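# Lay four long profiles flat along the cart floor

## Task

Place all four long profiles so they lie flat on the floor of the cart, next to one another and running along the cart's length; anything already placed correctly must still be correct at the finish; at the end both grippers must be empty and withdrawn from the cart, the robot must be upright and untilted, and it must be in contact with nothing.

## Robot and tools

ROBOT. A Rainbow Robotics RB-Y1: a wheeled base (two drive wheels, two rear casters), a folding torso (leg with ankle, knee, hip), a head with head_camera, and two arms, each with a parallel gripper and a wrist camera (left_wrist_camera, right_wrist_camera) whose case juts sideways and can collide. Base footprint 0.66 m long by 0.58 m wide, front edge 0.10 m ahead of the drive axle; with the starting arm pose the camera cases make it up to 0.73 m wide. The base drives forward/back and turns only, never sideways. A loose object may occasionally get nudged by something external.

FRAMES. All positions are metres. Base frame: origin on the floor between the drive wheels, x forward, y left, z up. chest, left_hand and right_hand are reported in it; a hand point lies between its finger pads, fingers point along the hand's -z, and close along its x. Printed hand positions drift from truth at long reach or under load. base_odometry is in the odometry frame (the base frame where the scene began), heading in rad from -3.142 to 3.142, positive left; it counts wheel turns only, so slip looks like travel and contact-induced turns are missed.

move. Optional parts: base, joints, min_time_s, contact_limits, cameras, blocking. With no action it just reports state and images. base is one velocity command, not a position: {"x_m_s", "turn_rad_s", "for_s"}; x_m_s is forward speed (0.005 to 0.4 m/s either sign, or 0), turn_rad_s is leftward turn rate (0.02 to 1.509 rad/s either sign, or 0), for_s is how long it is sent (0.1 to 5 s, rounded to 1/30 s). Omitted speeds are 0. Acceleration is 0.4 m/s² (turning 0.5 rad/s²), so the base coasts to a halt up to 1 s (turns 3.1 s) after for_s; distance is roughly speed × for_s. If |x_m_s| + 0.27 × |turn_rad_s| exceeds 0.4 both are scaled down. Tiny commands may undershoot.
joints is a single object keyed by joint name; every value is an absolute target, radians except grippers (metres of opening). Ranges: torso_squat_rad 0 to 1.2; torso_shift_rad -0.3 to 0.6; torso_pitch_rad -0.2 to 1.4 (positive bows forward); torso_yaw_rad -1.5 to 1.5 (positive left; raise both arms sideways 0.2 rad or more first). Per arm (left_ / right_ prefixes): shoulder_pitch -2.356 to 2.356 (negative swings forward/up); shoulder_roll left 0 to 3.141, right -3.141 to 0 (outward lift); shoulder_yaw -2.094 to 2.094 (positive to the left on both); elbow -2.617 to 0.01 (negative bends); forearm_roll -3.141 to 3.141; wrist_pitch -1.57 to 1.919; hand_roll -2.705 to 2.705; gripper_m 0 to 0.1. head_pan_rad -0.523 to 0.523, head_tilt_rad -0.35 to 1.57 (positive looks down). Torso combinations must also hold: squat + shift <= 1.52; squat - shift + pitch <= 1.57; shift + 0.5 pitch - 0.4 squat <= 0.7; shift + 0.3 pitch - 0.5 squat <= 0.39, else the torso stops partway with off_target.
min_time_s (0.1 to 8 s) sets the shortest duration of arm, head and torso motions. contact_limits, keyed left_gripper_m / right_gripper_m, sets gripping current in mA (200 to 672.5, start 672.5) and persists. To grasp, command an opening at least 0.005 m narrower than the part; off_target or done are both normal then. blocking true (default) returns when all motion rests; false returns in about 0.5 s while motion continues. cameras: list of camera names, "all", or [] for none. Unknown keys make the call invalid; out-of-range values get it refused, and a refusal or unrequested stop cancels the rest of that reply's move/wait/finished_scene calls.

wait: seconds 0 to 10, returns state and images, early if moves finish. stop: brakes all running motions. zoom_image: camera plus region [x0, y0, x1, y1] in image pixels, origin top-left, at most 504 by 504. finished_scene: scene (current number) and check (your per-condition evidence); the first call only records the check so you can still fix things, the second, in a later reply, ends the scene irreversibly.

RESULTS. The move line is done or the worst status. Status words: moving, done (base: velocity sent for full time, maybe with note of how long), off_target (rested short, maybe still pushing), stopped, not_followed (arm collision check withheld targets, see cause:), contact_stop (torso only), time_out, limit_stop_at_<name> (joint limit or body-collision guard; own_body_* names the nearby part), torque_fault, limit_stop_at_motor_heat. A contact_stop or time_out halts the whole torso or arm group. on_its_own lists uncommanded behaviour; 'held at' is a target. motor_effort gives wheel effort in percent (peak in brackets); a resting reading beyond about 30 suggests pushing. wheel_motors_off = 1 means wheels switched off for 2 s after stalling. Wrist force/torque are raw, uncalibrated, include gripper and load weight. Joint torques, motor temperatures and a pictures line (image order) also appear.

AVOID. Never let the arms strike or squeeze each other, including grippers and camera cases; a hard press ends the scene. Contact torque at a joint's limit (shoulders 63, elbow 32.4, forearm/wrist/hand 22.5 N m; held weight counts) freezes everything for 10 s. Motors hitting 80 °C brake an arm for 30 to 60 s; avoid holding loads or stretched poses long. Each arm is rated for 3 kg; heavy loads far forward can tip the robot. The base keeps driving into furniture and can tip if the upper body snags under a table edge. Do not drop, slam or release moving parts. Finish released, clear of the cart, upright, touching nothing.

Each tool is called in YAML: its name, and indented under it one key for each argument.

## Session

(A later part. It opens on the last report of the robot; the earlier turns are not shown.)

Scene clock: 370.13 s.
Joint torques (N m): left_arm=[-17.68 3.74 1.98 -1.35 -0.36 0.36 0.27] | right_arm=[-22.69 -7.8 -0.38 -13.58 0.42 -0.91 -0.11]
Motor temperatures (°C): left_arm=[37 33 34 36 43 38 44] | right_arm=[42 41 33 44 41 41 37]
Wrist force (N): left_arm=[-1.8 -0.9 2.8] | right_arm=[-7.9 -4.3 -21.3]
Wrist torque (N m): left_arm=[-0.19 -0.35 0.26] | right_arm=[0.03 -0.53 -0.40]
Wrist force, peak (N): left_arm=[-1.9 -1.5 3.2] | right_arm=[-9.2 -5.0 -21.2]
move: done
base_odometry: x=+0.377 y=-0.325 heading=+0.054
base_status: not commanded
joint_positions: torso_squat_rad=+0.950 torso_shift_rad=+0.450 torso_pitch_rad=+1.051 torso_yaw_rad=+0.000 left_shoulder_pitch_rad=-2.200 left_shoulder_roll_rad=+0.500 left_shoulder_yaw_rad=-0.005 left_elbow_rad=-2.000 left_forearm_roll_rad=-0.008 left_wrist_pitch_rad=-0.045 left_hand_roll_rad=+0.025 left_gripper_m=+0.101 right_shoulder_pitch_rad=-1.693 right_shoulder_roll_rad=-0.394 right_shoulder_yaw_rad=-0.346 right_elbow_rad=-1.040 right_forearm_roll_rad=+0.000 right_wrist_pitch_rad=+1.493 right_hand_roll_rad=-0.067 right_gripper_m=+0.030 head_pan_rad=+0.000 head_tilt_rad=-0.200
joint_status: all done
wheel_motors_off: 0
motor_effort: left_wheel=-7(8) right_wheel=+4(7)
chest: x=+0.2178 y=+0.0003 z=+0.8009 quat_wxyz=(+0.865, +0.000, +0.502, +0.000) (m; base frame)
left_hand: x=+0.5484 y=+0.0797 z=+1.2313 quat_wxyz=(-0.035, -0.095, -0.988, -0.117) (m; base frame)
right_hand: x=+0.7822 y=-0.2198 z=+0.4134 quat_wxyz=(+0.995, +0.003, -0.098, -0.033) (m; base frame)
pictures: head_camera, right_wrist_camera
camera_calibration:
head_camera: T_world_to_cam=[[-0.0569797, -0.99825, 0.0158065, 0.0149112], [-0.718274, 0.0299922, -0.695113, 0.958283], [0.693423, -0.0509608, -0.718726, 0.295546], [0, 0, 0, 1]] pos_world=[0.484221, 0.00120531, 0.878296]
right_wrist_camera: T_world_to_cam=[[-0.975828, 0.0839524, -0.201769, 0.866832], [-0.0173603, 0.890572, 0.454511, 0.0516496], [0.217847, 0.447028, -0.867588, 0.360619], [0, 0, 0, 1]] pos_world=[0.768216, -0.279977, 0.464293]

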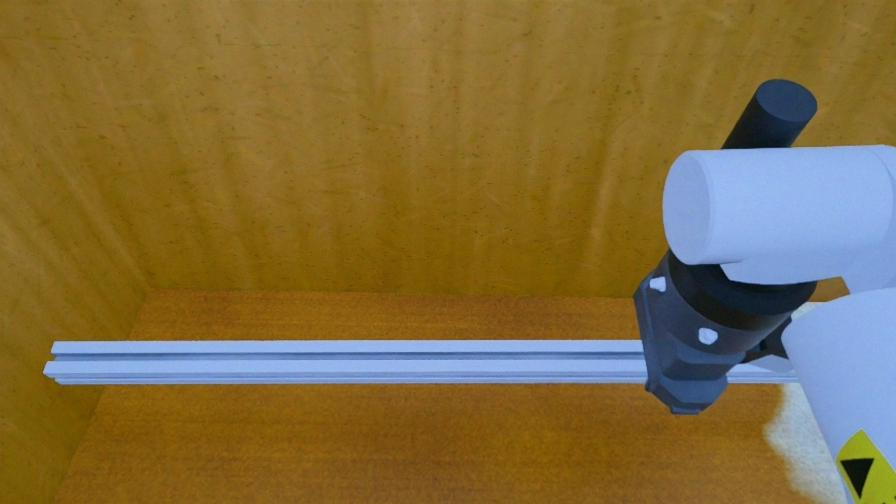

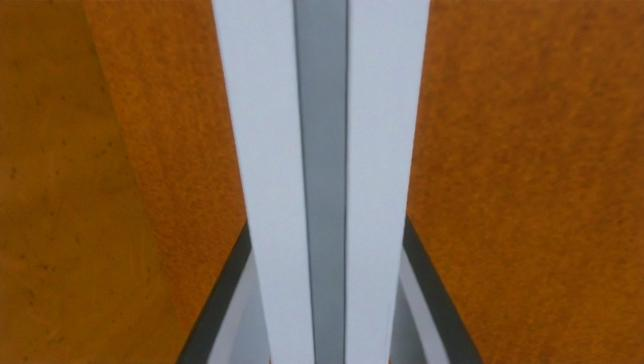

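move:
  base: {"turn_rad_s":-0.06,"for_s":0.35}
  joints: {"right_hand_roll_rad":-0.047}
  cameras: []

move:
  joints: {"right_shoulder_pitch_rad":-1.74,"right_shoulder_roll_rad":-0.41,"right_shoulder_yaw_rad":-0.344,"right_elbow_rad":-0.721,"right_wrist_pitch_rad":1.422}
  min_time_s: 2.5
  cameras: ["head_camera","right_wrist_camera"]

Scene clock: 380.87 s.
Joint torques (N m): left_arm=[-17.59 3.32 1.77 -1.39 -0.13 0.19 0.36] | right_arm=[-23.02 -8.93 0.39 -13.35 0.34 -1.29 -0.37]
Motor temperatures (°C): left_arm=[37 33 34 36 43 38 44] | right_arm=[42 41 33 44 41 41 37]
Wrist force (N): left_arm=[-1.7 -0.9 2.6] | right_arm=[-8.0 -4.4 -21.2]
Wrist torque (N m): left_arm=[-0.17 -0.32 0.25] | right_arm=[0.06 -0.55 -0.38]
Wrist force, peak (N): left_arm=[-2.1 -1.5 3.1] | right_arm=[-8.3 -5.2 -21.5]
move: done
base_odometry: x=+0.377 y=-0.325 heading=+0.032
base_status: done (sent for 0.37 of 0.37 s)
joint_positions: torso_squat_rad=+0.950 torso_shift_rad=+0.450 torso_pitch_rad=+1.051 torso_yaw_rad=+0.000 left_shoulder_pitch_rad=-2.200 left_shoulder_roll_rad=+0.500 left_shoulder_yaw_rad=-0.005 left_elbow_rad=-2.000 left_forearm_roll_rad=-0.008 left_wrist_pitch_rad=-0.045 left_hand_roll_rad=+0.025 left_gripper_m=+0.101 right_shoulder_pitch_rad=-1.693 right_shoulder_roll_rad=-0.394 right_shoulder_yaw_rad=-0.346 right_elbow_rad=-1.040 right_forearm_roll_rad=+0.000 right_wrist_pitch_rad=+1.493 right_hand_roll_rad=-0.047 right_gripper_m=+0.030 head_pan_rad=+0.000 head_tilt_rad=-0.200
joint_status: all done
wheel_motors_off: 0
motor_effort: left_wheel=-1(12) right_wheel=+2(12)
chest: x=+0.2178 y=+0.0002 z=+0.8009 quat_wxyz=(+0.865, +0.000, +0.502, +0.000) (m; base frame)
left_hand: x=+0.5484 y=+0.0796 z=+1.2313 quat_wxyz=(-0.035, -0.095, -0.988, -0.117) (m; base frame)
right_hand: x=+0.7821 y=-0.2198 z=+0.4133 quat_wxyz=(+0.995, +0.002, -0.098, -0.023) (m; base frame)
pictures: none
No camera images: "cameras" was empty.

Scene clock: 383.67 s.
Joint torques (N m): left_arm=[-17.38 4.33 2.03 -1.33 -0.04 0.23 0.37] | right_arm=[-23.71 -11.7 1.4 -11.3 0.43 -0.19 -0.43]
Motor temperatures (°C): left_arm=[37 33 34 36 43 38 44] | right_arm=[42 41 33 44 41 41 37]
Wrist force (N): left_arm=[-1.7 -1.2 3.3] | right_arm=[-5.0 -4.0 -21.4]
Wrist torque (N m): left_arm=[-0.16 -0.33 0.25] | right_arm=[-0.01 -0.51 -0.37]
Wrist force, peak (N): left_arm=[-2.0 -1.2 3.2] | right_arm=[-8.6 -4.9 -21.3]
move: done
base_odometry: x=+0.377 y=-0.325 heading=+0.032
base_status: not commanded
joint_positions: torso_squat_rad=+0.950 torso_shift_rad=+0.450 torso_pitch_rad=+1.051 torso_yaw_rad=+0.000 left_shoulder_pitch_rad=-2.200 left_shoulder_roll_rad=+0.500 left_shoulder_yaw_rad=-0.005 left_elbow_rad=-2.000 left_forearm_roll_rad=-0.008 left_wrist_pitch_rad=-0.045 left_hand_roll_rad=+0.025 left_gripper_m=+0.101 right_shoulder_pitch_rad=-1.739 right_shoulder_roll_rad=-0.409 right_shoulder_yaw_rad=-0.344 right_elbow_rad=-0.720 right_forearm_roll_rad=+0.000 right_wrist_pitch_rad=+1.422 right_hand_roll_rad=-0.047 right_gripper_m=+0.030 head_pan_rad=+0.000 head_tilt_rad=-0.200
joint_status: all done
wheel_motors_off: 0
motor_effort: left_wheel=+0(1) right_wheel=+2(4)
chest: x=+0.2178 y=+0.0002 z=+0.8009 quat_wxyz=(+0.865, +0.000, +0.502, +0.000) (m; base frame)
left_hand: x=+0.5484 y=+0.0796 z=+1.2313 quat_wxyz=(-0.035, -0.095, -0.988, -0.117) (m; base frame)
right_hand: x=+0.7362 y=-0.2192 z=+0.3493 quat_wxyz=(+1.000, +0.000, +0.002, -0.023) (m; base frame)
pictures: head_camera, right_wrist_camera
camera_calibration:
head_camera: T_world_to_cam=[[-0.0570362, -0.998248, 0.0157683, 0.014932], [-0.718273, 0.0300594, -0.695112, 0.958282], [0.69342, -0.0509725, -0.718728, 0.295547], [0, 0, 0, 1]] pos_world=[0.484221, 0.00116516, 0.878296]
right_wrist_camera: T_world_to_cam=[[-0.997936, 0.0641295, -0.00339358, 0.751588], [0.0557412, 0.891223, 0.450127, 0.0273058], [0.0318909, 0.449009, -0.892958, 0.460883], [0, 0, 0, 1]] pos_world=[0.733816, -0.279475, 0.401809]

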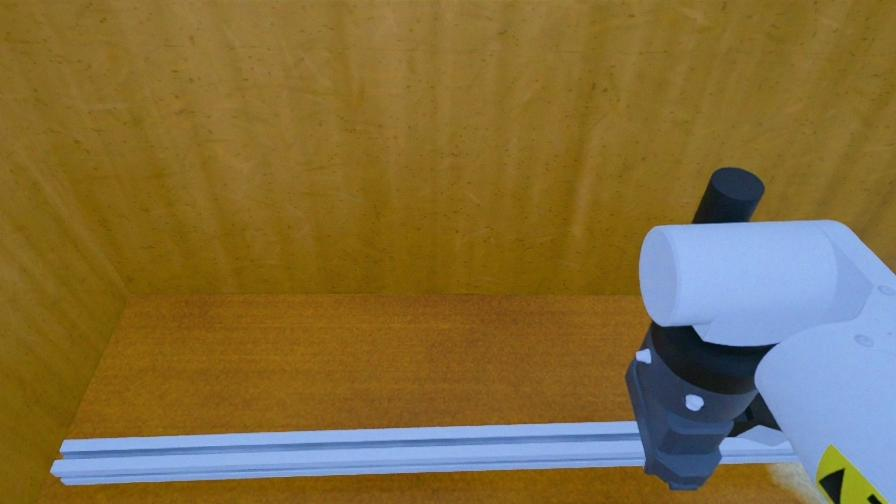

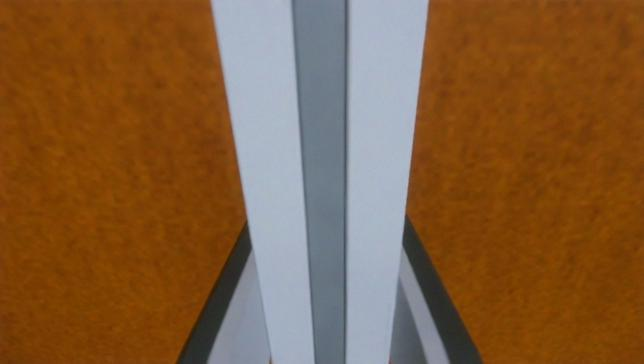

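move:
  joints: {"right_shoulder_pitch_rad":-1.697,"right_shoulder_roll_rad":-0.395,"right_shoulder_yaw_rad":-0.346,"right_elbow_rad":-0.638,"right_wrist_pitch_rad":1.293}
  min_time_s: 2.5
  cameras: ["head_camera","right_wrist_camera"]

Scene clock: 388.90 s.
Joint torques (N m): left_arm=[-17.67 3.57 1.89 -1.18 -0.05 0.24 -0.04] | right_arm=[-20.25 -7.38 0.37 -10.5 0.86 -0.11 -0.31]
Motor temperatures (°C): left_arm=[37 33 34 36 43 38 44] | right_arm=[42 41 33 44 41 41 37]
Wrist force (N): left_arm=[-1.6 -1.2 2.7] | right_arm=[-5.0 -4.3 -21.1]
Wrist torque (N m): left_arm=[-0.11 -0.29 0.28] | right_arm=[0.61 -0.50 -0.57]
Wrist force, peak (N): left_arm=[-2.2 -1.4 3.0] | right_arm=[-5.2 -3.8 -21.8]
move: done
base_odometry: x=+0.377 y=-0.325 heading=+0.032
base_status: not commanded
joint_positions: torso_squat_rad=+0.950 torso_shift_rad=+0.450 torso_pitch_rad=+1.051 torso_yaw_rad=+0.000 left_shoulder_pitch_rad=-2.200 left_shoulder_roll_rad=+0.500 left_shoulder_yaw_rad=-0.005 left_elbow_rad=-2.000 left_forearm_roll_rad=-0.008 left_wrist_pitch_rad=-0.045 left_hand_roll_rad=+0.025 left_gripper_m=+0.101 right_shoulder_pitch_rad=-1.696 right_shoulder_roll_rad=-0.395 right_shoulder_yaw_rad=-0.346 right_elbow_rad=-0.638 right_forearm_roll_rad=+0.000 right_wrist_pitch_rad=+1.293 right_hand_roll_rad=-0.047 right_gripper_m=+0.030 head_pan_rad=+0.000 head_tilt_rad=-0.200
joint_status: all done
wheel_motors_off: 0
motor_effort: left_wheel=-1(2) right_wheel=+2(5)
chest: x=+0.2178 y=+0.0002 z=+0.8009 quat_wxyz=(+0.865, +0.000, +0.502, +0.000) (m; base frame)
left_hand: x=+0.5484 y=+0.0796 z=+1.2313 quat_wxyz=(-0.035, -0.095, -0.988, -0.117) (m; base frame)
right_hand: x=+0.7170 y=-0.2200 z=+0.3095 quat_wxyz=(+1.000, +0.000, +0.001, -0.023) (m; base frame)
pictures: head_camera, right_wrist_camera
camera_calibration:
head_camera: T_world_to_cam=[[-0.0570362, -0.998248, 0.0157684, 0.0149319], [-0.718273, 0.0300594, -0.695112, 0.958282], [0.69342, -0.0509726, -0.718728, 0.295547], [0, 0, 0, 1]] pos_world=[0.484221, 0.00116516, 0.878296]
right_wrist_camera: T_world_to_cam=[[-0.997909, 0.0644382, -0.005085, 0.732933], [0.0552928, 0.891727, 0.449183, 0.0476865], [0.033479, 0.447963, -0.893425, 0.425116], [0, 0, 0, 1]] pos_world=[0.714531, -0.280188, 0.362117]

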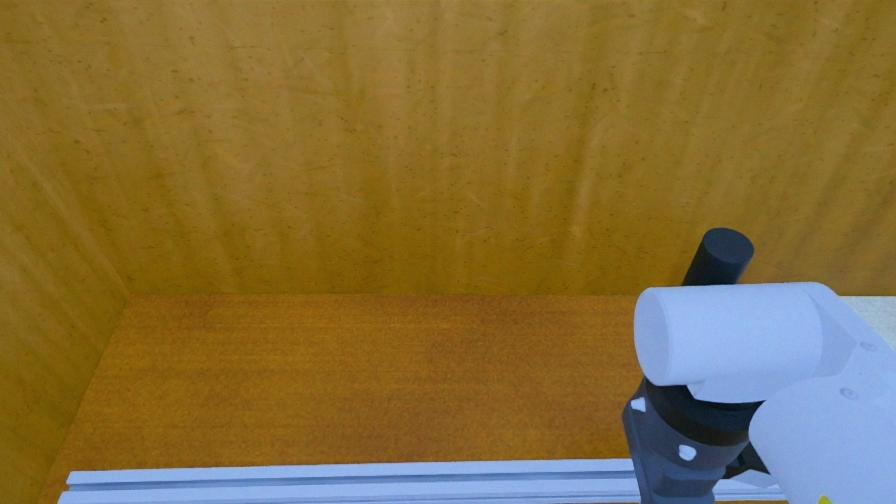

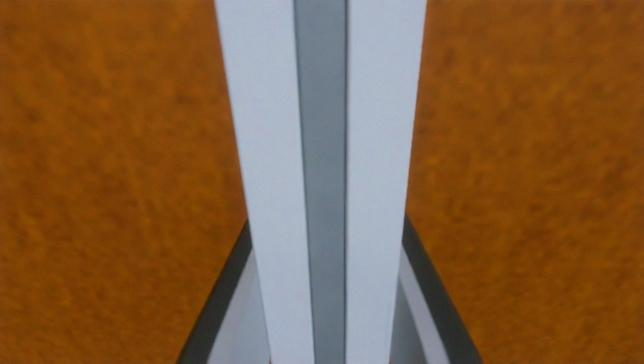

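move:
  joints: {"right_shoulder_pitch_rad":-1.736,"right_shoulder_roll_rad":-0.409,"right_shoulder_yaw_rad":-0.344,"right_elbow_rad":-0.519,"right_wrist_pitch_rad":1.215}
  min_time_s: 1.5
  cameras: ["head_camera"]

Scene clock: 397.13 s.
Joint torques (N m): left_arm=[-18.17 4.01 2.13 -1.25 -0.14 0.37 0.3] | right_arm=[-15.32 -9.84 1.45 -8.11 1.32 -5.53 -0.27]
Motor temperatures (°C): left_arm=[37 33 34 36 43 38 44] | right_arm=[42 41 33 44 41 41 37]
Wrist force (N): left_arm=[-1.7 -0.9 2.9] | right_arm=[-20.9 -3.1 18.9]
Wrist torque (N m): left_arm=[-0.17 -0.34 0.25] | right_arm=[0.71 0.85 -0.20]
Wrist force, peak (N): left_arm=[-2.2 -1.0 3.2] | right_arm=[-23.7 -4.2 27.1]
move: done
base_odometry: x=+0.377 y=-0.325 heading=+0.032
base_status: not commanded
joint_positions: torso_squat_rad=+0.950 torso_shift_rad=+0.450 torso_pitch_rad=+1.049 torso_yaw_rad=+0.000 left_shoulder_pitch_rad=-2.200 left_shoulder_roll_rad=+0.500 left_shoulder_yaw_rad=-0.005 left_elbow_rad=-2.000 left_forearm_roll_rad=-0.008 left_wrist_pitch_rad=-0.045 left_hand_roll_rad=+0.025 left_gripper_m=+0.101 right_shoulder_pitch_rad=-1.737 right_shoulder_roll_rad=-0.409 right_shoulder_yaw_rad=-0.344 right_elbow_rad=-0.519 right_forearm_roll_rad=+0.000 right_wrist_pitch_rad=+1.216 right_hand_roll_rad=-0.047 right_gripper_m=+0.029 head_pan_rad=+0.000 head_tilt_rad=-0.200
joint_status: all done
wheel_motors_off: 0
motor_effort: left_wheel=+1(2) right_wheel=+3(4)
chest: x=+0.2172 y=+0.0003 z=+0.8014 quat_wxyz=(+0.866, +0.000, +0.501, +0.000) (m; base frame)
left_hand: x=+0.5470 y=+0.0797 z=+1.2325 quat_wxyz=(-0.036, -0.095, -0.988, -0.117) (m; base frame)
right_hand: x=+0.7174 y=-0.2194 z=+0.3016 quat_wxyz=(+1.000, +0.000, +0.000, -0.023) (m; base frame)
pictures: head_camera
camera_calibration:
head_camera: T_world_to_cam=[[-0.0571421, -0.99824, 0.0158533, 0.0148628], [-0.717003, 0.0299832, -0.696425, 0.958985], [0.694724, -0.051162, -0.717455, 0.295059], [0, 0, 0, 1]] pos_world=[0.48346, 0.00117897, 0.879317]

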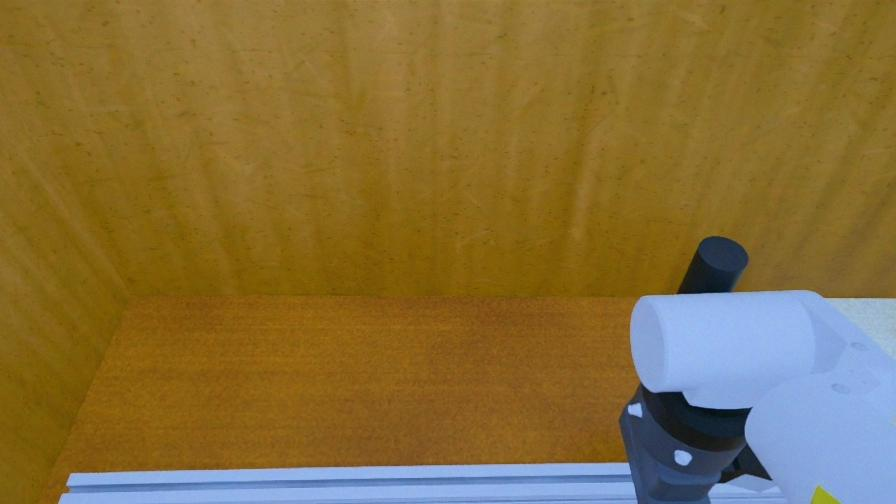

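move:
  joints: {"right_gripper_m":0.048}
  cameras: []

move:
  joints: {"right_shoulder_pitch_rad":-1.74,"right_shoulder_roll_rad":-0.41,"right_shoulder_yaw_rad":-0.344,"right_elbow_rad":-0.721,"right_wrist_pitch_rad":1.422}
  min_time_s: 1.5
  cameras: ["right_wrist_camera"]

move:
  joints: {"right_shoulder_pitch_rad":-2.128,"right_shoulder_roll_rad":-0.539,"right_shoulder_yaw_rad":-0.294,"right_elbow_rad":-0.967,"right_wrist_pitch_rad":1.673,"head_tilt_rad":0}
  min_time_s: 1.5
  cameras: ["head_camera"]

Scene clock: 403.33 s.
Joint torques (N m): left_arm=[-17.71 4.28 1.89 -1.23 -0.11 0.3 0.07] | right_arm=[-12.74 -6.63 1.57 -4.59 0.37 0.43 -0.18]
Motor temperatures (°C): left_arm=[37 33 34 36 43 38 44] | right_arm=[41 41 33 43 41 41 37]
Wrist force (N): left_arm=[-1.7 -1.1 2.8] | right_arm=[-1.1 -4.4 -0.8]
Wrist torque (N m): left_arm=[-0.13 -0.33 0.27] | right_arm=[0.11 -0.25 -0.38]
Wrist force, peak (N): left_arm=[-2.0 -1.6 3.3] | right_arm=[-21.2 -3.1 20.7]
move: done
base_odometry: x=+0.377 y=-0.325 heading=+0.033
base_status: not commanded
joint_positions: torso_squat_rad=+0.950 torso_shift_rad=+0.450 torso_pitch_rad=+1.049 torso_yaw_rad=+0.000 left_shoulder_pitch_rad=-2.200 left_shoulder_roll_rad=+0.500 left_shoulder_yaw_rad=-0.005 left_elbow_rad=-2.000 left_forearm_roll_rad=-0.008 left_wrist_pitch_rad=-0.045 left_hand_roll_rad=+0.025 left_gripper_m=+0.101 right_shoulder_pitch_rad=-1.737 right_shoulder_roll_rad=-0.409 right_shoulder_yaw_rad=-0.344 right_elbow_rad=-0.520 right_forearm_roll_rad=+0.000 right_wrist_pitch_rad=+1.215 right_hand_roll_rad=-0.047 right_gripper_m=+0.048 head_pan_rad=+0.000 head_tilt_rad=-0.200
joint_status: all done
wheel_motors_off: 0
motor_effort: left_wheel=+2(2) right_wheel=+3(5)
chest: x=+0.2172 y=+0.0003 z=+0.8013 quat_wxyz=(+0.866, +0.000, +0.501, +0.000) (m; base frame)
left_hand: x=+0.5472 y=+0.0797 z=+1.2323 quat_wxyz=(-0.036, -0.095, -0.988, -0.117) (m; base frame)
right_hand: x=+0.7186 y=-0.2197 z=+0.3020 quat_wxyz=(+1.000, +0.000, -0.002, -0.023) (m; base frame)
pictures: none
No camera images: "cameras" was empty.

Scene clock: 405.13 s.
Joint torques (N m): left_arm=[-17.59 4.41 1.86 -0.96 -0.03 0.29 0.4] | right_arm=[-19.72 -9.22 1.21 -9.81 0.42 -0.02 -0.25]
Motor temperatures (°C): left_arm=[37 33 34 36 43 38 44] | right_arm=[41 41 33 43 41 41 37]
Wrist force (N): left_arm=[-1.7 -0.7 2.8] | right_arm=[-4.9 -4.2 -12.1]
Wrist torque (N m): left_arm=[-0.20 -0.30 0.26] | right_arm=[0.04 -0.51 -0.36]
Wrist force, peak (N): left_arm=[-1.8 -1.0 3.3] | right_arm=[-9.4 -4.2 -14.9]
move: done
base_odometry: x=+0.377 y=-0.325 heading=+0.033
base_status: not commanded
joint_positions: torso_squat_rad=+0.950 torso_shift_rad=+0.450 torso_pitch_rad=+1.050 torso_yaw_rad=+0.000 left_shoulder_pitch_rad=-2.200 left_shoulder_roll_rad=+0.500 left_shoulder_yaw_rad=-0.005 left_elbow_rad=-2.000 left_forearm_roll_rad=-0.008 left_wrist_pitch_rad=-0.045 left_hand_roll_rad=+0.025 left_gripper_m=+0.101 right_shoulder_pitch_rad=-1.740 right_shoulder_roll_rad=-0.410 right_shoulder_yaw_rad=-0.344 right_elbow_rad=-0.721 right_forearm_roll_rad=+0.000 right_wrist_pitch_rad=+1.422 right_hand_roll_rad=-0.047 right_gripper_m=+0.048 head_pan_rad=+0.000 head_tilt_rad=-0.200
joint_status: all done
wheel_motors_off: 0
motor_effort: left_wheel=+2(2) right_wheel=+3(6)
chest: x=+0.2175 y=+0.0003 z=+0.8011 quat_wxyz=(+0.865, +0.000, +0.501, +0.000) (m; base frame)
left_hand: x=+0.5477 y=+0.0797 z=+1.2319 quat_wxyz=(-0.036, -0.095, -0.988, -0.117) (m; base frame)
right_hand: x=+0.7369 y=-0.2193 z=+0.3506 quat_wxyz=(+1.000, +0.000, +0.000, -0.023) (m; base frame)
pictures: right_wrist_camera
camera_calibration:
right_wrist_camera: T_world_to_cam=[[-0.997913, 0.0643078, -0.00583204, 0.753231], [0.0548072, 0.891302, 0.450085, 0.0275292], [0.0341421, 0.448826, -0.892967, 0.460416], [0, 0, 0, 1]] pos_world=[0.734431, -0.279622, 0.403139]

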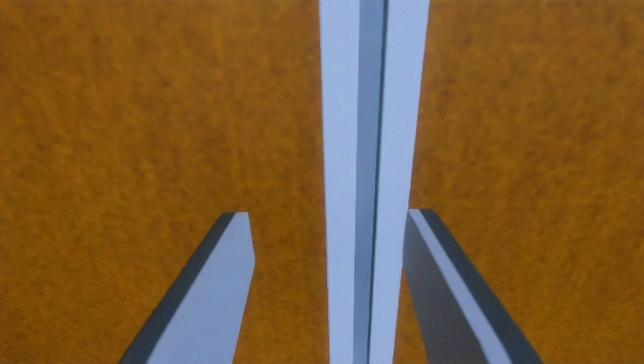

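Scene clock: 406.93 s.
Joint torques (N m): left_arm=[-17.11 4.25 1.86 -1.18 -0.29 0.32 0.32] | right_arm=[-23.01 -9.41 1.33 -9.7 0.42 -0.76 0.09]
Motor temperatures (°C): left_arm=[37 33 34 36 43 38 44] | right_arm=[41 41 33 43 41 41 37]
Wrist force (N): left_arm=[-2.0 -1.5 2.5] | right_arm=[-7.2 -4.8 -11.9]
Wrist torque (N m): left_arm=[-0.13 -0.37 0.28] | right_arm=[0.04 -0.63 -0.40]
Wrist force, peak (N): left_arm=[-1.8 -1.4 3.3] | right_arm=[-7.5 -4.8 -12.1]
move: done
base_odometry: x=+0.377 y=-0.325 heading=+0.033
base_status: not commanded
joint_positions: torso_squat_rad=+0.950 torso_shift_rad=+0.450 torso_pitch_rad=+1.050 torso_yaw_rad=+0.000 left_shoulder_pitch_rad=-2.200 left_shoulder_roll_rad=+0.500 left_shoulder_yaw_rad=-0.005 left_elbow_rad=-2.000 left_forearm_roll_rad=-0.008 left_wrist_pitch_rad=-0.045 left_hand_roll_rad=+0.025 left_gripper_m=+0.101 right_shoulder_pitch_rad=-2.128 right_shoulder_roll_rad=-0.539 right_shoulder_yaw_rad=-0.294 right_elbow_rad=-0.967 right_forearm_roll_rad=+0.000 right_wrist_pitch_rad=+1.673 right_hand_roll_rad=-0.047 right_gripper_m=+0.048 head_pan_rad=+0.000 head_tilt_rad=+0.000
joint_status: all done
wheel_motors_off: 0
motor_effort: left_wheel=+1(2) right_wheel=+4(6)
chest: x=+0.2175 y=+0.0003 z=+0.8011 quat_wxyz=(+0.865, +0.000, +0.501, +0.000) (m; base frame)
left_hand: x=+0.5478 y=+0.0797 z=+1.2318 quat_wxyz=(-0.036, -0.095, -0.988, -0.117) (m; base frame)
right_hand: x=+0.8768 y=-0.2191 z=+0.6288 quat_wxyz=(+0.980, +0.005, -0.199, -0.022) (m; base frame)
pictures: head_camera
camera_calibration:
head_camera: T_world_to_cam=[[-0.0528759, -0.998236, 0.0269963, 0.00336996], [-0.841578, 0.0299929, -0.539302, 0.870505], [0.537541, -0.0512356, -0.841679, 0.467142], [0, 0, 0, 1]] pos_world=[0.481668, 0.00118929, 0.862558]

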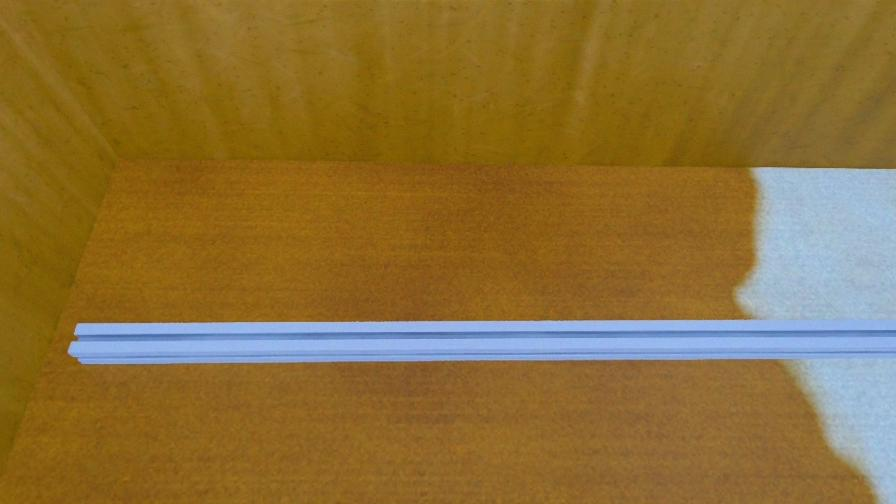

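move:
  base: {"x_m_s":-0.25,"for_s":1.4}
  cameras: []

move:
  base: {"turn_rad_s":0.6,"for_s":2.28}
  joints: {"torso_squat_rad":1.0,"torso_shift_rad":0.0,"torso_pitch_rad":0.44,"left_shoulder_pitch_rad":-0.2,"left_shoulder_roll_rad":0.4,"left_elbow_rad":-2.2,"right_shoulder_pitch_rad":-0.551,"right_shoulder_roll_rad":-0.048,"right_shoulder_yaw_rad":-0.166,"right_elbow_rad":-0.901,"right_wrist_pitch_rad":-0.485,"right_hand_roll_rad":1.57,"right_gripper_m":0.05,"head_tilt_rad":0.3}
  min_time_s: 3
  cameras: []

Scene clock: 425.90 s.
Joint torques (N m): left_arm=[-17.48 4.23 2.51 -1.33 -0.2 0.35 -0.01] | right_arm=[-23.1 -9.35 1.45 -9.64 0.53 -0.8 -0.34]
Motor temperatures (°C): left_arm=[37 33 34 36 43 38 44] | right_arm=[41 41 33 43 41 41 37]
Wrist force (N): left_arm=[-1.6 -1.1 3.1] | right_arm=[-7.4 -4.8 -12.3]
Wrist torque (N m): left_arm=[-0.15 -0.30 0.26] | right_arm=[0.04 -0.66 -0.39]
Wrist force, peak (N): left_arm=[-2.1 -0.8 3.6] | right_arm=[-7.4 -4.8 -12.3]
move: done
base_odometry: x=+0.027 y=-0.337 heading=+0.033
base_status: done (sent for 1.4 of 1.4 s)
joint_positions: torso_squat_rad=+0.950 torso_shift_rad=+0.450 torso_pitch_rad=+1.050 torso_yaw_rad=+0.000 left_shoulder_pitch_rad=-2.200 left_shoulder_roll_rad=+0.500 left_shoulder_yaw_rad=-0.005 left_elbow_rad=-2.000 left_forearm_roll_rad=-0.008 left_wrist_pitch_rad=-0.045 left_hand_roll_rad=+0.025 left_gripper_m=+0.101 right_shoulder_pitch_rad=-2.128 right_shoulder_roll_rad=-0.539 right_shoulder_yaw_rad=-0.294 right_elbow_rad=-0.967 right_forearm_roll_rad=+0.000 right_wrist_pitch_rad=+1.673 right_hand_roll_rad=-0.047 right_gripper_m=+0.048 head_pan_rad=+0.000 head_tilt_rad=+0.000
joint_status: not commanded
wheel_motors_off: 0
motor_effort: left_wheel=+5(28) right_wheel=+2(26)
chest: x=+0.2175 y=+0.0003 z=+0.8011 quat_wxyz=(+0.865, +0.000, +0.501, +0.000) (m; base frame)
left_hand: x=+0.5477 y=+0.0797 z=+1.2318 quat_wxyz=(-0.036, -0.095, -0.988, -0.117) (m; base frame)
right_hand: x=+0.8768 y=-0.2191 z=+0.6287 quat_wxyz=(+0.980, +0.004, -0.199, -0.022) (m; base frame)
pictures: none
No camera images: "cameras" was empty.

Scene clock: 437.17 s.
Joint torques (N m): left_arm=[-16.28 3.77 3.08 -5.61 -0.33 -0.7 0.39] | right_arm=[-18.51 -1.49 1.75 -9.12 -0.68 -0.74 -1.06]
Motor temperatures (°C): left_arm=[37 33 34 36 43 38 44] | right_arm=[41 40 33 43 41 41 37]
Wrist force (N): left_arm=[-4.9 -1.5 2.1] | right_arm=[-8.9 -11.8 -14.7]
Wrist torque (N m): left_arm=[-0.12 -0.50 0.28] | right_arm=[0.86 -0.83 0.01]
Wrist force, peak (N): left_arm=[-6.8 -0.9 2.4] | right_arm=[10.4 -140.6 -2.6]
move: torque_fault
TORQUE FAULT: right_shoulder_roll_rad reached its load limit. The robot stopped for 10 seconds, dropped its targets and accepts commands again. The stop added 9.1 s to the call.
base_odometry: x=+0.027 y=-0.337 heading=+0.546
base_status: torque_fault (sent for 1.27 of 2.27 s)
joint_positions: torso_squat_rad=+0.967 torso_shift_rad=+0.292 torso_pitch_rad=+0.836 torso_yaw_rad=-0.002 left_shoulder_pitch_rad=-1.364 left_shoulder_roll_rad=+0.458 left_shoulder_yaw_rad=-0.005 left_elbow_rad=-2.085 left_forearm_roll_rad=-0.008 left_wrist_pitch_rad=-0.045 left_hand_roll_rad=+0.025 left_gripper_m=+0.101 right_shoulder_pitch_rad=-1.512 right_shoulder_roll_rad=-0.350 right_shoulder_yaw_rad=-0.244 right_elbow_rad=-0.945 right_forearm_roll_rad=+0.002 right_wrist_pitch_rad=+0.811 right_hand_roll_rad=+0.605 right_gripper_m=+0.050 head_pan_rad=+0.000 head_tilt_rad=+0.112
joint_status: torso_squat_rad torque_fault (moved +0.017 of +0.050); torso_shift_rad torque_fault (moved -0.158 of -0.450); torso_pitch_rad torque_fault (moved -0.214 of -0.610); left_shoulder_pitch_rad torque_fault (moved +0.836 of +2.000); left_shoulder_roll_rad torque_fault (moved -0.042 of -0.100); left_elbow_rad torque_fault (moved -0.085 of -0.200); right_shoulder_pitch_rad torque_fault (moved +0.616 of +1.577); right_shoulder_roll_rad torque_fault (moved +0.188 of +0.491); right_shoulder_yaw_rad torque_fault (moved +0.050 of +0.128); right_elbow_rad torque_fault (moved +0.022 of +0.066); right_wrist_pitch_rad torque_fault (moved -0.862 of -2.158); right_hand_roll_rad torque_fault (moved +0.652 of +1.617); head_tilt_rad torque_fault (moved +0.112 of +0.300); the others done
wheel_motors_off: 0
on_its_own: torso_squat_rad is held at +0.967, not at your +1.000, since a torque_fault; torso_shift_rad is held at +0.292, not at your +0.000, since a torque_fault; torso_pitch_rad is held at +0.836, not at your +0.440, since a torque_fault; left_shoulder_pitch_rad is held at -1.364, not at your -0.200, since a torque_fault; left_shoulder_roll_rad is held at +0.458, not at your +0.400, since a torque_fault; left_elbow_rad is held at -2.085, not at your -2.200, since a torque_fault; right_shoulder_pitch_rad is held at -1.512, not at your -0.551, since a torque_fault; right_shoulder_roll_rad is held at -0.349, not at your -0.048, since a torque_fault; right_shoulder_yaw_rad is held at -0.244, not at your -0.166, since a torque_fault; right_elbow_rad is held at -0.944, not at your -0.901, since a torque_fault; right_wrist_pitch_rad is held at +0.811, not at your -0.485, since a torque_fault; right_hand_roll_rad is held at +0.605, not at your +1.570, since a torque_fault; head_tilt_rad is held at +0.112, not at your +0.300, since a torque_fault
motor_effort: left_wheel=-6(80) right_wheel=+7(69)
chest: x=+0.1160 y=+0.0003 z=+0.8683 quat_wxyz=(+0.914, -0.001, +0.406, -0.001) (m; base frame)
left_hand: x=+0.5856 y=+0.0721 z=+1.0915 quat_wxyz=(+0.228, -0.070, -0.954, -0.181) (m; base frame)
right_hand: x=+0.7970 y=-0.2094 z=+0.5506 quat_wxyz=(+0.861, -0.142, -0.369, +0.319) (m; base frame)
pictures: none
No camera images: "cameras" was empty.

move:

Scene clock: 461.33 s.
Joint torques (N m): left_arm=[-17.22 3.3 2.38 -5.83 -0.19 -0.54 0.31] | right_arm=[-18.61 -1.62 1.58 -9.6 -0.97 -0.43 -0.83]
Motor temperatures (°C): left_arm=[37 33 34 37 43 38 44] | right_arm=[40 40 33 42 41 41 37]
Wrist force (N): left_arm=[-4.6 -1.7 2.4] | right_arm=[-8.8 -12.0 -14.9]
Wrist torque (N m): left_arm=[-0.11 -0.47 0.26] | right_arm=[0.86 -0.82 0.02]
Wrist force, peak (N): left_arm=[-5.0 -1.9 2.4] | right_arm=[-8.5 -13.1 -14.5]
base_odometry: x=+0.027 y=-0.337 heading=+0.546
base_status: torque_fault (sent for 1.27 of 2.27 s)
joint_positions: torso_squat_rad=+0.967 torso_shift_rad=+0.292 torso_pitch_rad=+0.836 torso_yaw_rad=-0.002 left_shoulder_pitch_rad=-1.364 left_shoulder_roll_rad=+0.458 left_shoulder_yaw_rad=-0.005 left_elbow_rad=-2.085 left_forearm_roll_rad=-0.008 left_wrist_pitch_rad=-0.045 left_hand_roll_rad=+0.025 left_gripper_m=+0.101 right_shoulder_pitch_rad=-1.512 right_shoulder_roll_rad=-0.350 right_shoulder_yaw_rad=-0.244 right_elbow_rad=-0.945 right_forearm_roll_rad=+0.002 right_wrist_pitch_rad=+0.811 right_hand_roll_rad=+0.605 right_gripper_m=+0.050 head_pan_rad=+0.000 head_tilt_rad=+0.112
joint_status: torso_squat_rad torque_fault (moved +0.017 of +0.050); torso_shift_rad torque_fault (moved -0.158 of -0.450); torso_pitch_rad torque_fault (moved -0.214 of -0.610); left_shoulder_pitch_rad torque_fault (moved +0.836 of +2.000); left_shoulder_roll_rad torque_fault (moved -0.042 of -0.100); left_elbow_rad torque_fault (moved -0.085 of -0.200); right_shoulder_pitch_rad torque_fault (moved +0.616 of +1.577); right_shoulder_roll_rad torque_fault (moved +0.188 of +0.491); right_shoulder_yaw_rad torque_fault (moved +0.050 of +0.128); right_elbow_rad torque_fault (moved +0.022 of +0.066); right_wrist_pitch_rad torque_fault (moved -0.862 of -2.158); right_hand_roll_rad torque_fault (moved +0.652 of +1.617); head_tilt_rad torque_fault (moved +0.112 of +0.300); the others done
wheel_motors_off: 0
on_its_own: torso_squat_rad is held at +0.967, not at your +1.000, since a torque_fault; torso_shift_rad is held at +0.292, not at your +0.000, since a torque_fault; torso_pitch_rad is held at +0.836, not at your +0.440, since a torque_fault; left_shoulder_pitch_rad is held at -1.364, not at your -0.200, since a torque_fault; left_shoulder_roll_rad is held at +0.458, not at your +0.400, since a torque_fault; left_elbow_rad is held at -2.085, not at your -2.200, since a torque_fault; right_shoulder_pitch_rad is held at -1.512, not at your -0.551, since a torque_fault; right_shoulder_roll_rad is held at -0.349, not at your -0.048, since a torque_fault; right_shoulder_yaw_rad is held at -0.244, not at your -0.166, since a torque_fault; right_elbow_rad is held at -0.944, not at your -0.901, since a torque_fault; right_wrist_pitch_rad is held at +0.811, not at your -0.485, since a torque_fault; right_hand_roll_rad is held at +0.605, not at your +1.570, since a torque_fault; head_tilt_rad is held at +0.112, not at your +0.300, since a torque_fault
motor_effort: left_wheel=-7(80) right_wheel=+8(69)
chest: x=+0.1160 y=+0.0003 z=+0.8683 quat_wxyz=(+0.914, -0.001, +0.406, -0.001) (m; base frame)
left_hand: x=+0.5856 y=+0.0721 z=+1.0915 quat_wxyz=(+0.228, -0.070, -0.954, -0.181) (m; base frame)
right_hand: x=+0.7970 y=-0.2094 z=+0.5506 quat_wxyz=(+0.861, -0.142, -0.369, +0.319) (m; base frame)
pictures: head_camera, left_wrist_camera, right_wrist_camera
camera_calibration:
head_camera: T_world_to_cam=[[-0.0566216, -0.998135, 0.0228276, -0.00082683], [-0.782138, 0.0301348, -0.622376, 0.888898], [0.620527, -0.0530943, -0.782386, 0.539498], [0, 0, 0, 1]] pos_world=[0.360421, 0.00103223, 0.975343]
left_wrist_camera: T_world_to_cam=[[-0.895249, 0.0831683, 0.437735, 0.0398444], [-0.38669, -0.633097, -0.670566, 1.03591], [0.221359, -0.769592, 0.59894, -0.649043], [0, 0, 0, 1]] pos_world=[0.579918, 0.15302, 1.06594]
right_wrist_camera: T_world_to_cam=[[-0.527526, -0.640704, -0.557866, 0.595143], [-0.716648, 0.688255, -0.112782, 0.807606], [0.456214, 0.340298, -0.822232, 0.234431], [0, 0, 0, 1]] pos_world=[0.785773, -0.254305, 0.615851]

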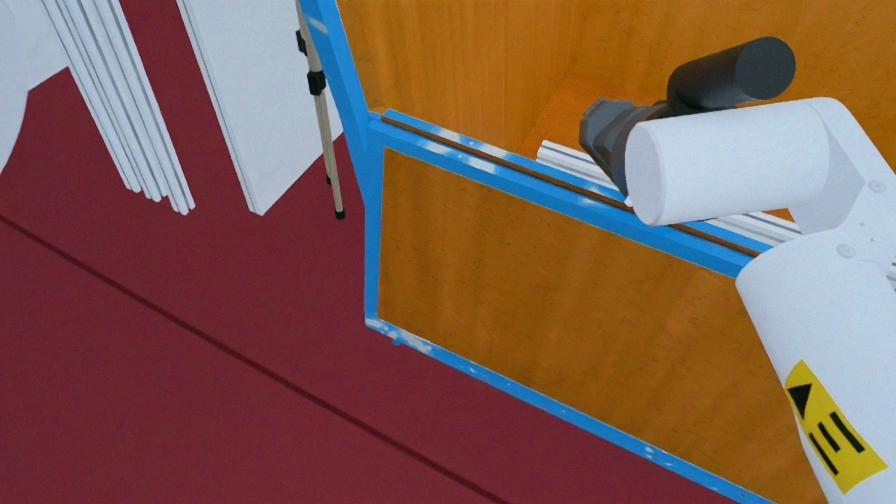

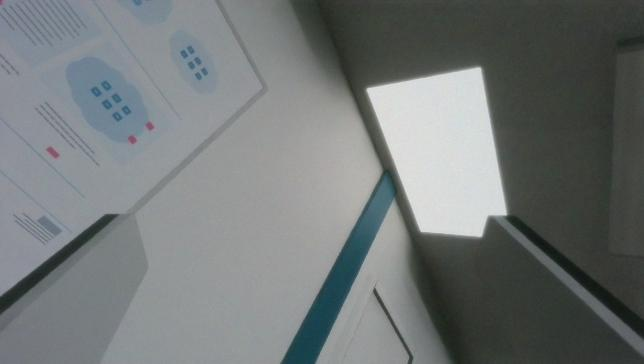

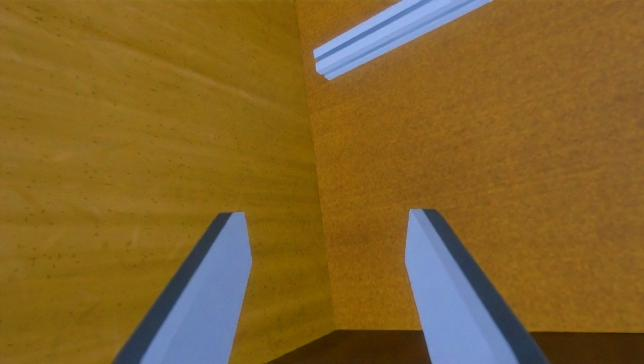

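move:
  base: {"turn_rad_s":-0.2,"for_s":1.5}
  cameras: ["head_camera"]

move:
  joints: {"right_shoulder_pitch_rad":-2.128,"right_shoulder_roll_rad":-0.45,"right_shoulder_yaw_rad":-0.294,"right_elbow_rad":-0.967,"right_wrist_pitch_rad":1.2}
  min_time_s: 2
  cameras: ["head_camera","right_wrist_camera"]

Scene clock: 469.40 s.
Joint torques (N m): left_arm=[-15.45 3.46 2.52 -5.57 -0.33 -0.74 0.19] | right_arm=[-20.43 -7.12 0.1 -10.76 0.37 -1.35 -0.48]
Motor temperatures (°C): left_arm=[37 33 34 37 43 38 44] | right_arm=[40 40 33 42 41 41 37]
Wrist force (N): left_arm=[-4.6 -1.8 1.9] | right_arm=[-8.0 -1.1 -10.5]
Wrist torque (N m): left_arm=[-0.10 -0.47 0.27] | right_arm=[-0.15 -0.66 -0.36]
Wrist force, peak (N): left_arm=[-5.2 -1.6 2.3] | right_arm=[-5.3 -11.7 -17.6]
move: done
base_odometry: x=+0.027 y=-0.337 heading=+0.247
base_status: done (sent for 1.5 of 1.5 s)
joint_positions: torso_squat_rad=+0.967 torso_shift_rad=+0.292 torso_pitch_rad=+0.836 torso_yaw_rad=-0.002 left_shoulder_pitch_rad=-1.364 left_shoulder_roll_rad=+0.458 left_shoulder_yaw_rad=-0.005 left_elbow_rad=-2.085 left_forearm_roll_rad=-0.008 left_wrist_pitch_rad=-0.045 left_hand_roll_rad=+0.025 left_gripper_m=+0.101 right_shoulder_pitch_rad=-1.512 right_shoulder_roll_rad=-0.349 right_shoulder_yaw_rad=-0.244 right_elbow_rad=-0.944 right_forearm_roll_rad=+0.001 right_wrist_pitch_rad=+0.811 right_hand_roll_rad=+0.605 right_gripper_m=+0.050 head_pan_rad=+0.000 head_tilt_rad=+0.112
joint_status: not commanded
wheel_motors_off: 0
on_its_own: torso_squat_rad is held at +0.967, not at your +1.000, since a torque_fault; torso_shift_rad is held at +0.292, not at your +0.000, since a torque_fault; torso_pitch_rad is held at +0.836, not at your +0.440, since a torque_fault; left_shoulder_pitch_rad is held at -1.364, not at your -0.200, since a torque_fault; left_shoulder_roll_rad is held at +0.458, not at your +0.400, since a torque_fault; left_elbow_rad is held at -2.085, not at your -2.200, since a torque_fault; right_shoulder_pitch_rad is held at -1.512, not at your -0.551, since a torque_fault; right_shoulder_roll_rad is held at -0.349, not at your -0.048, since a torque_fault; right_shoulder_yaw_rad is held at -0.244, not at your -0.166, since a torque_fault; right_elbow_rad is held at -0.944, not at your -0.901, since a torque_fault; right_wrist_pitch_rad is held at +0.811, not at your -0.485, since a torque_fault; right_hand_roll_rad is held at +0.605, not at your +1.570, since a torque_fault; head_tilt_rad is held at +0.112, not at your +0.300, since a torque_fault
motor_effort: left_wheel=+2(18) right_wheel=-8(25)
chest: x=+0.1160 y=+0.0003 z=+0.8683 quat_wxyz=(+0.914, -0.001, +0.406, -0.001) (m; base frame)
left_hand: x=+0.5856 y=+0.0721 z=+1.0915 quat_wxyz=(+0.228, -0.070, -0.954, -0.181) (m; base frame)
right_hand: x=+0.7966 y=-0.2085 z=+0.5498 quat_wxyz=(+0.862, -0.142, -0.368, +0.319) (m; base frame)
pictures: head_camera
camera_calibration:
head_camera: T_world_to_cam=[[-0.05654, -0.99814, 0.022791, -0.000792789], [-0.782174, 0.0300965, -0.622333, 0.888866], [0.62049, -0.0530132, -0.782421, 0.539517], [0, 0, 0, 1]] pos_world=[0.360438, 0.00105847, 0.975318]

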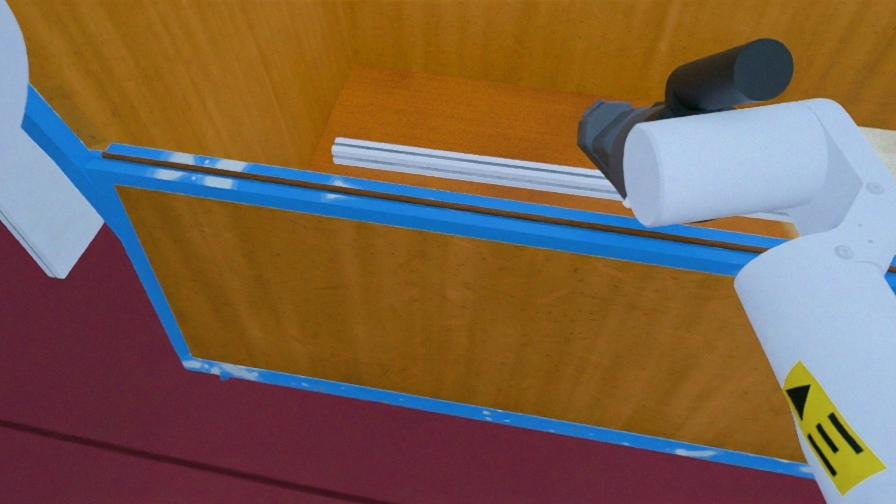

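Scene clock: 471.70 s.
Joint torques (N m): left_arm=[-15.98 3.41 1.71 -5.96 -0.16 -0.84 -0.1] | right_arm=[-24.92 -8.8 0.02 -10.3 0.33 -1.8 -0.45]
Motor temperatures (°C): left_arm=[37 33 34 37 43 38 44] | right_arm=[40 40 33 42 41 41 37]
Wrist force (N): left_arm=[-4.8 -1.9 2.1] | right_arm=[-9.1 -1.3 -9.2]
Wrist torque (N m): left_arm=[-0.08 -0.51 0.27] | right_arm=[-0.18 -0.75 -0.40]
Wrist force, peak (N): left_arm=[-4.9 -2.0 2.6] | right_arm=[-8.3 -1.0 -10.9]
move: done
base_odometry: x=+0.027 y=-0.337 heading=+0.247
base_status: not commanded
joint_positions: torso_squat_rad=+0.967 torso_shift_rad=+0.292 torso_pitch_rad=+0.836 torso_yaw_rad=-0.002 left_shoulder_pitch_rad=-1.364 left_shoulder_roll_rad=+0.458 left_shoulder_yaw_rad=-0.005 left_elbow_rad=-2.085 left_forearm_roll_rad=-0.008 left_wrist_pitch_rad=-0.045 left_hand_roll_rad=+0.025 left_gripper_m=+0.101 right_shoulder_pitch_rad=-2.128 right_shoulder_roll_rad=-0.450 right_shoulder_yaw_rad=-0.294 right_elbow_rad=-0.967 right_forearm_roll_rad=+0.001 right_wrist_pitch_rad=+1.200 right_hand_roll_rad=+0.605 right_gripper_m=+0.050 head_pan_rad=+0.000 head_tilt_rad=+0.112
joint_status: all done
wheel_motors_off: 0
on_its_own: torso_squat_rad is held at +0.967, not at your +1.000, since a torque_fault; torso_shift_rad is held at +0.292, not at your +0.000, since a torque_fault; torso_pitch_rad is held at +0.836, not at your +0.440, since a torque_fault; left_shoulder_pitch_rad is held at -1.364, not at your -0.200, since a torque_fault; left_shoulder_roll_rad is held at +0.458, not at your +0.400, since a torque_fault; left_elbow_rad is held at -2.085, not at your -2.200, since a torque_fault; right_hand_roll_rad is held at +0.605, not at your +1.570, since a torque_fault; head_tilt_rad is held at +0.112, not at your +0.300, since a torque_fault
motor_effort: left_wheel=+2(3) right_wheel=-9(10)
chest: x=+0.1160 y=+0.0003 z=+0.8683 quat_wxyz=(+0.914, -0.001, +0.406, -0.001) (m; base frame)
left_hand: x=+0.5856 y=+0.0721 z=+1.0915 quat_wxyz=(+0.228, -0.070, -0.954, -0.181) (m; base frame)
right_hand: x=+0.8653 y=-0.1627 z=+0.9039 quat_wxyz=(+0.814, -0.123, -0.491, +0.286) (m; base frame)
pictures: head_camera, right_wrist_camera
camera_calibration:
head_camera: T_world_to_cam=[[-0.0565398, -0.99814, 0.0227913, -0.000792998], [-0.782178, 0.0300965, -0.622327, 0.888862], [0.620484, -0.0530131, -0.782425, 0.539519], [0, 0, 0, 1]] pos_world=[0.36044, 0.00105843, 0.975314]
right_wrist_camera: T_world_to_cam=[[-0.35462, -0.570963, -0.740436, 0.884939], [-0.693804, 0.691551, -0.200981, 0.92478], [0.626802, 0.442446, -0.641374, 0.183411], [0, 0, 0, 1]] pos_world=[0.84047, -0.215415, 0.958739]

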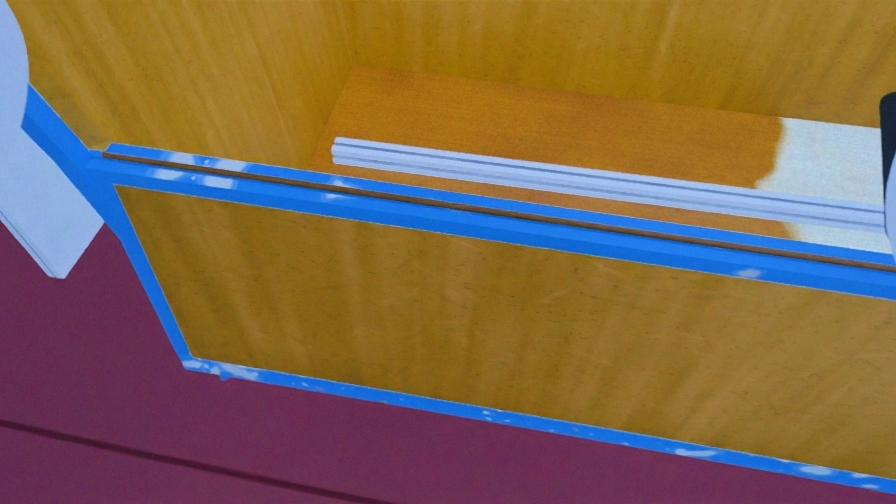

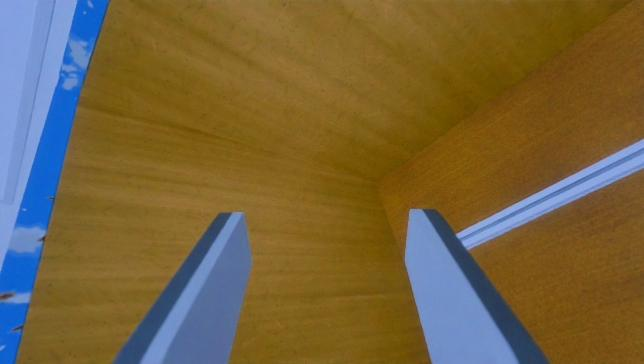

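move:
  base: {"turn_rad_s":-0.2,"for_s":1.23}
  cameras: ["head_camera"]

move:
  base: {"x_m_s":-0.25,"for_s":1.6}
  joints: {"head_tilt_rad":0.0}
  cameras: ["head_camera"]

Scene clock: 476.27 s.
Joint torques (N m): left_arm=[-16.02 3.11 3.02 -5.98 -0.07 -0.96 0.05] | right_arm=[-24.96 -8.26 0.13 -10.14 0.23 -1.76 -0.53]
Motor temperatures (°C): left_arm=[37 33 34 37 43 38 44] | right_arm=[40 40 33 42 41 41 37]
Wrist force (N): left_arm=[-4.6 -2.0 2.1] | right_arm=[-8.7 -1.2 -9.1]
Wrist torque (N m): left_arm=[-0.04 -0.47 0.26] | right_arm=[-0.19 -0.70 -0.39]
Wrist force, peak (N): left_arm=[-5.2 -2.0 1.9] | right_arm=[-9.3 -0.9 -9.4]
move: done
base_odometry: x=+0.027 y=-0.337 heading=+0.001
base_status: done (sent for 1.23 of 1.23 s)
joint_positions: torso_squat_rad=+0.967 torso_shift_rad=+0.292 torso_pitch_rad=+0.836 torso_yaw_rad=-0.002 left_shoulder_pitch_rad=-1.364 left_shoulder_roll_rad=+0.458 left_shoulder_yaw_rad=-0.005 left_elbow_rad=-2.085 left_forearm_roll_rad=-0.008 left_wrist_pitch_rad=-0.045 left_hand_roll_rad=+0.025 left_gripper_m=+0.101 right_shoulder_pitch_rad=-2.128 right_shoulder_roll_rad=-0.450 right_shoulder_yaw_rad=-0.294 right_elbow_rad=-0.967 right_forearm_roll_rad=+0.001 right_wrist_pitch_rad=+1.200 right_hand_roll_rad=+0.605 right_gripper_m=+0.050 head_pan_rad=+0.000 head_tilt_rad=+0.112
joint_status: not commanded
wheel_motors_off: 0
on_its_own: torso_squat_rad is held at +0.967, not at your +1.000, since a torque_fault; torso_shift_rad is held at +0.292, not at your +0.000, since a torque_fault; torso_pitch_rad is held at +0.836, not at your +0.440, since a torque_fault; left_shoulder_pitch_rad is held at -1.364, not at your -0.200, since a torque_fault; left_shoulder_roll_rad is held at +0.458, not at your +0.400, since a torque_fault; left_elbow_rad is held at -2.085, not at your -2.200, since a torque_fault; right_hand_roll_rad is held at +0.605, not at your +1.570, since a torque_fault; head_tilt_rad is held at +0.112, not at your +0.300, since a torque_fault
motor_effort: left_wheel=+9(27) right_wheel=-7(37)
chest: x=+0.1160 y=+0.0003 z=+0.8683 quat_wxyz=(+0.914, -0.001, +0.406, -0.001) (m; base frame)
left_hand: x=+0.5856 y=+0.0721 z=+1.0915 quat_wxyz=(+0.228, -0.070, -0.954, -0.181) (m; base frame)
right_hand: x=+0.8654 y=-0.1628 z=+0.9039 quat_wxyz=(+0.814, -0.123, -0.491, +0.286) (m; base frame)
pictures: head_camera
camera_calibration:
head_camera: T_world_to_cam=[[-0.0565412, -0.99814, 0.0227794, -0.000786635], [-0.782178, 0.030105, -0.622327, 0.888861], [0.620484, -0.0530047, -0.782426, 0.53952], [0, 0, 0, 1]] pos_world=[0.36044, 0.00105267, 0.975315]

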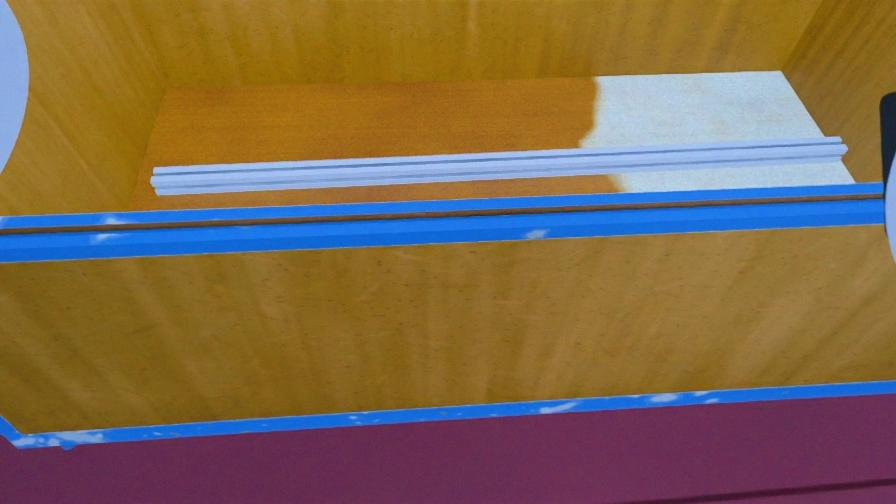

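Scene clock: 478.83 s.
Joint torques (N m): left_arm=[-15.57 3.79 2.81 -6.01 0 -0.76 0.18] | right_arm=[-25.3 -8.43 0.4 -10.04 0.42 -1.81 -0.57]
Motor temperatures (°C): left_arm=[37 33 34 37 43 38 44] | right_arm=[40 40 33 42 41 41 37]
Wrist force (N): left_arm=[-5.0 -1.8 1.9] | right_arm=[-9.1 -1.1 -9.2]
Wrist torque (N m): left_arm=[-0.09 -0.50 0.29] | right_arm=[-0.19 -0.71 -0.39]
Wrist force, peak (N): left_arm=[-5.6 -1.4 2.0] | right_arm=[-9.0 -1.1 -9.7]
move: done
base_odometry: x=-0.373 y=-0.337 heading=+0.001
base_status: done (sent for 1.6 of 1.6 s)
joint_positions: torso_squat_rad=+0.967 torso_shift_rad=+0.292 torso_pitch_rad=+0.836 torso_yaw_rad=-0.002 left_shoulder_pitch_rad=-1.364 left_shoulder_roll_rad=+0.458 left_shoulder_yaw_rad=-0.005 left_elbow_rad=-2.085 left_forearm_roll_rad=-0.008 left_wrist_pitch_rad=-0.045 left_hand_roll_rad=+0.025 left_gripper_m=+0.101 right_shoulder_pitch_rad=-2.128 right_shoulder_roll_rad=-0.450 right_shoulder_yaw_rad=-0.294 right_elbow_rad=-0.967 right_forearm_roll_rad=+0.001 right_wrist_pitch_rad=+1.200 right_hand_roll_rad=+0.605 right_gripper_m=+0.050 head_pan_rad=+0.000 head_tilt_rad=+0.000
joint_status: all done
wheel_motors_off: 0
on_its_own: torso_squat_rad is held at +0.967, not at your +1.000, since a torque_fault; torso_shift_rad is held at +0.292, not at your +0.000, since a torque_fault; torso_pitch_rad is held at +0.836, not at your +0.440, since a torque_fault; left_shoulder_pitch_rad is held at -1.364, not at your -0.200, since a torque_fault; left_shoulder_roll_rad is held at +0.458, not at your +0.400, since a torque_fault; left_elbow_rad is held at -2.085, not at your -2.200, since a torque_fault; right_hand_roll_rad is held at +0.605, not at your +1.570, since a torque_fault
motor_effort: left_wheel=+4(20) right_wheel=+5(37)
chest: x=+0.1160 y=+0.0003 z=+0.8683 quat_wxyz=(+0.914, -0.001, +0.406, -0.001) (m; base frame)
left_hand: x=+0.5855 y=+0.0721 z=+1.0915 quat_wxyz=(+0.228, -0.070, -0.954, -0.181) (m; base frame)
right_hand: x=+0.8653 y=-0.1628 z=+0.9039 quat_wxyz=(+0.814, -0.123, -0.491, +0.286) (m; base frame)
pictures: head_camera
camera_calibration:
head_camera: T_world_to_cam=[[-0.0585198, -0.998151, 0.0164295, 0.00602653], [-0.707981, 0.0298936, -0.705598, 0.95024], [0.703802, -0.0529232, -0.708422, 0.443287], [0, 0, 0, 1]] pos_world=[0.361118, 0.00106946, 0.984423]

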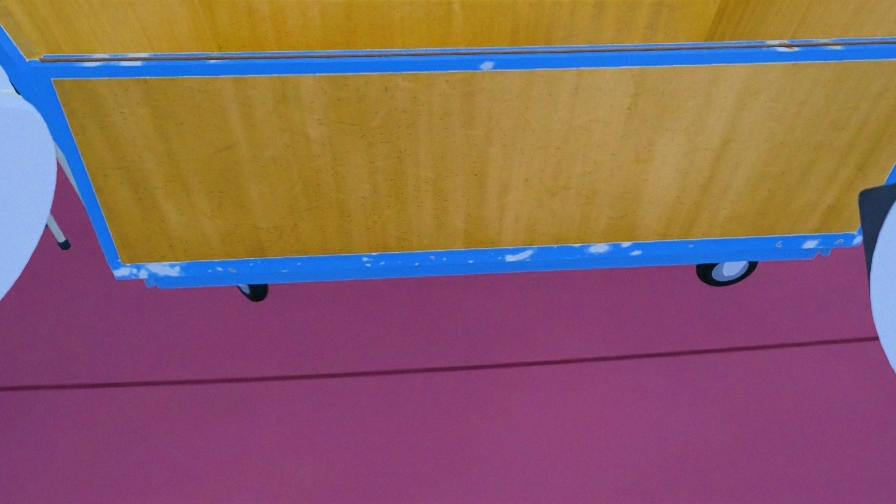

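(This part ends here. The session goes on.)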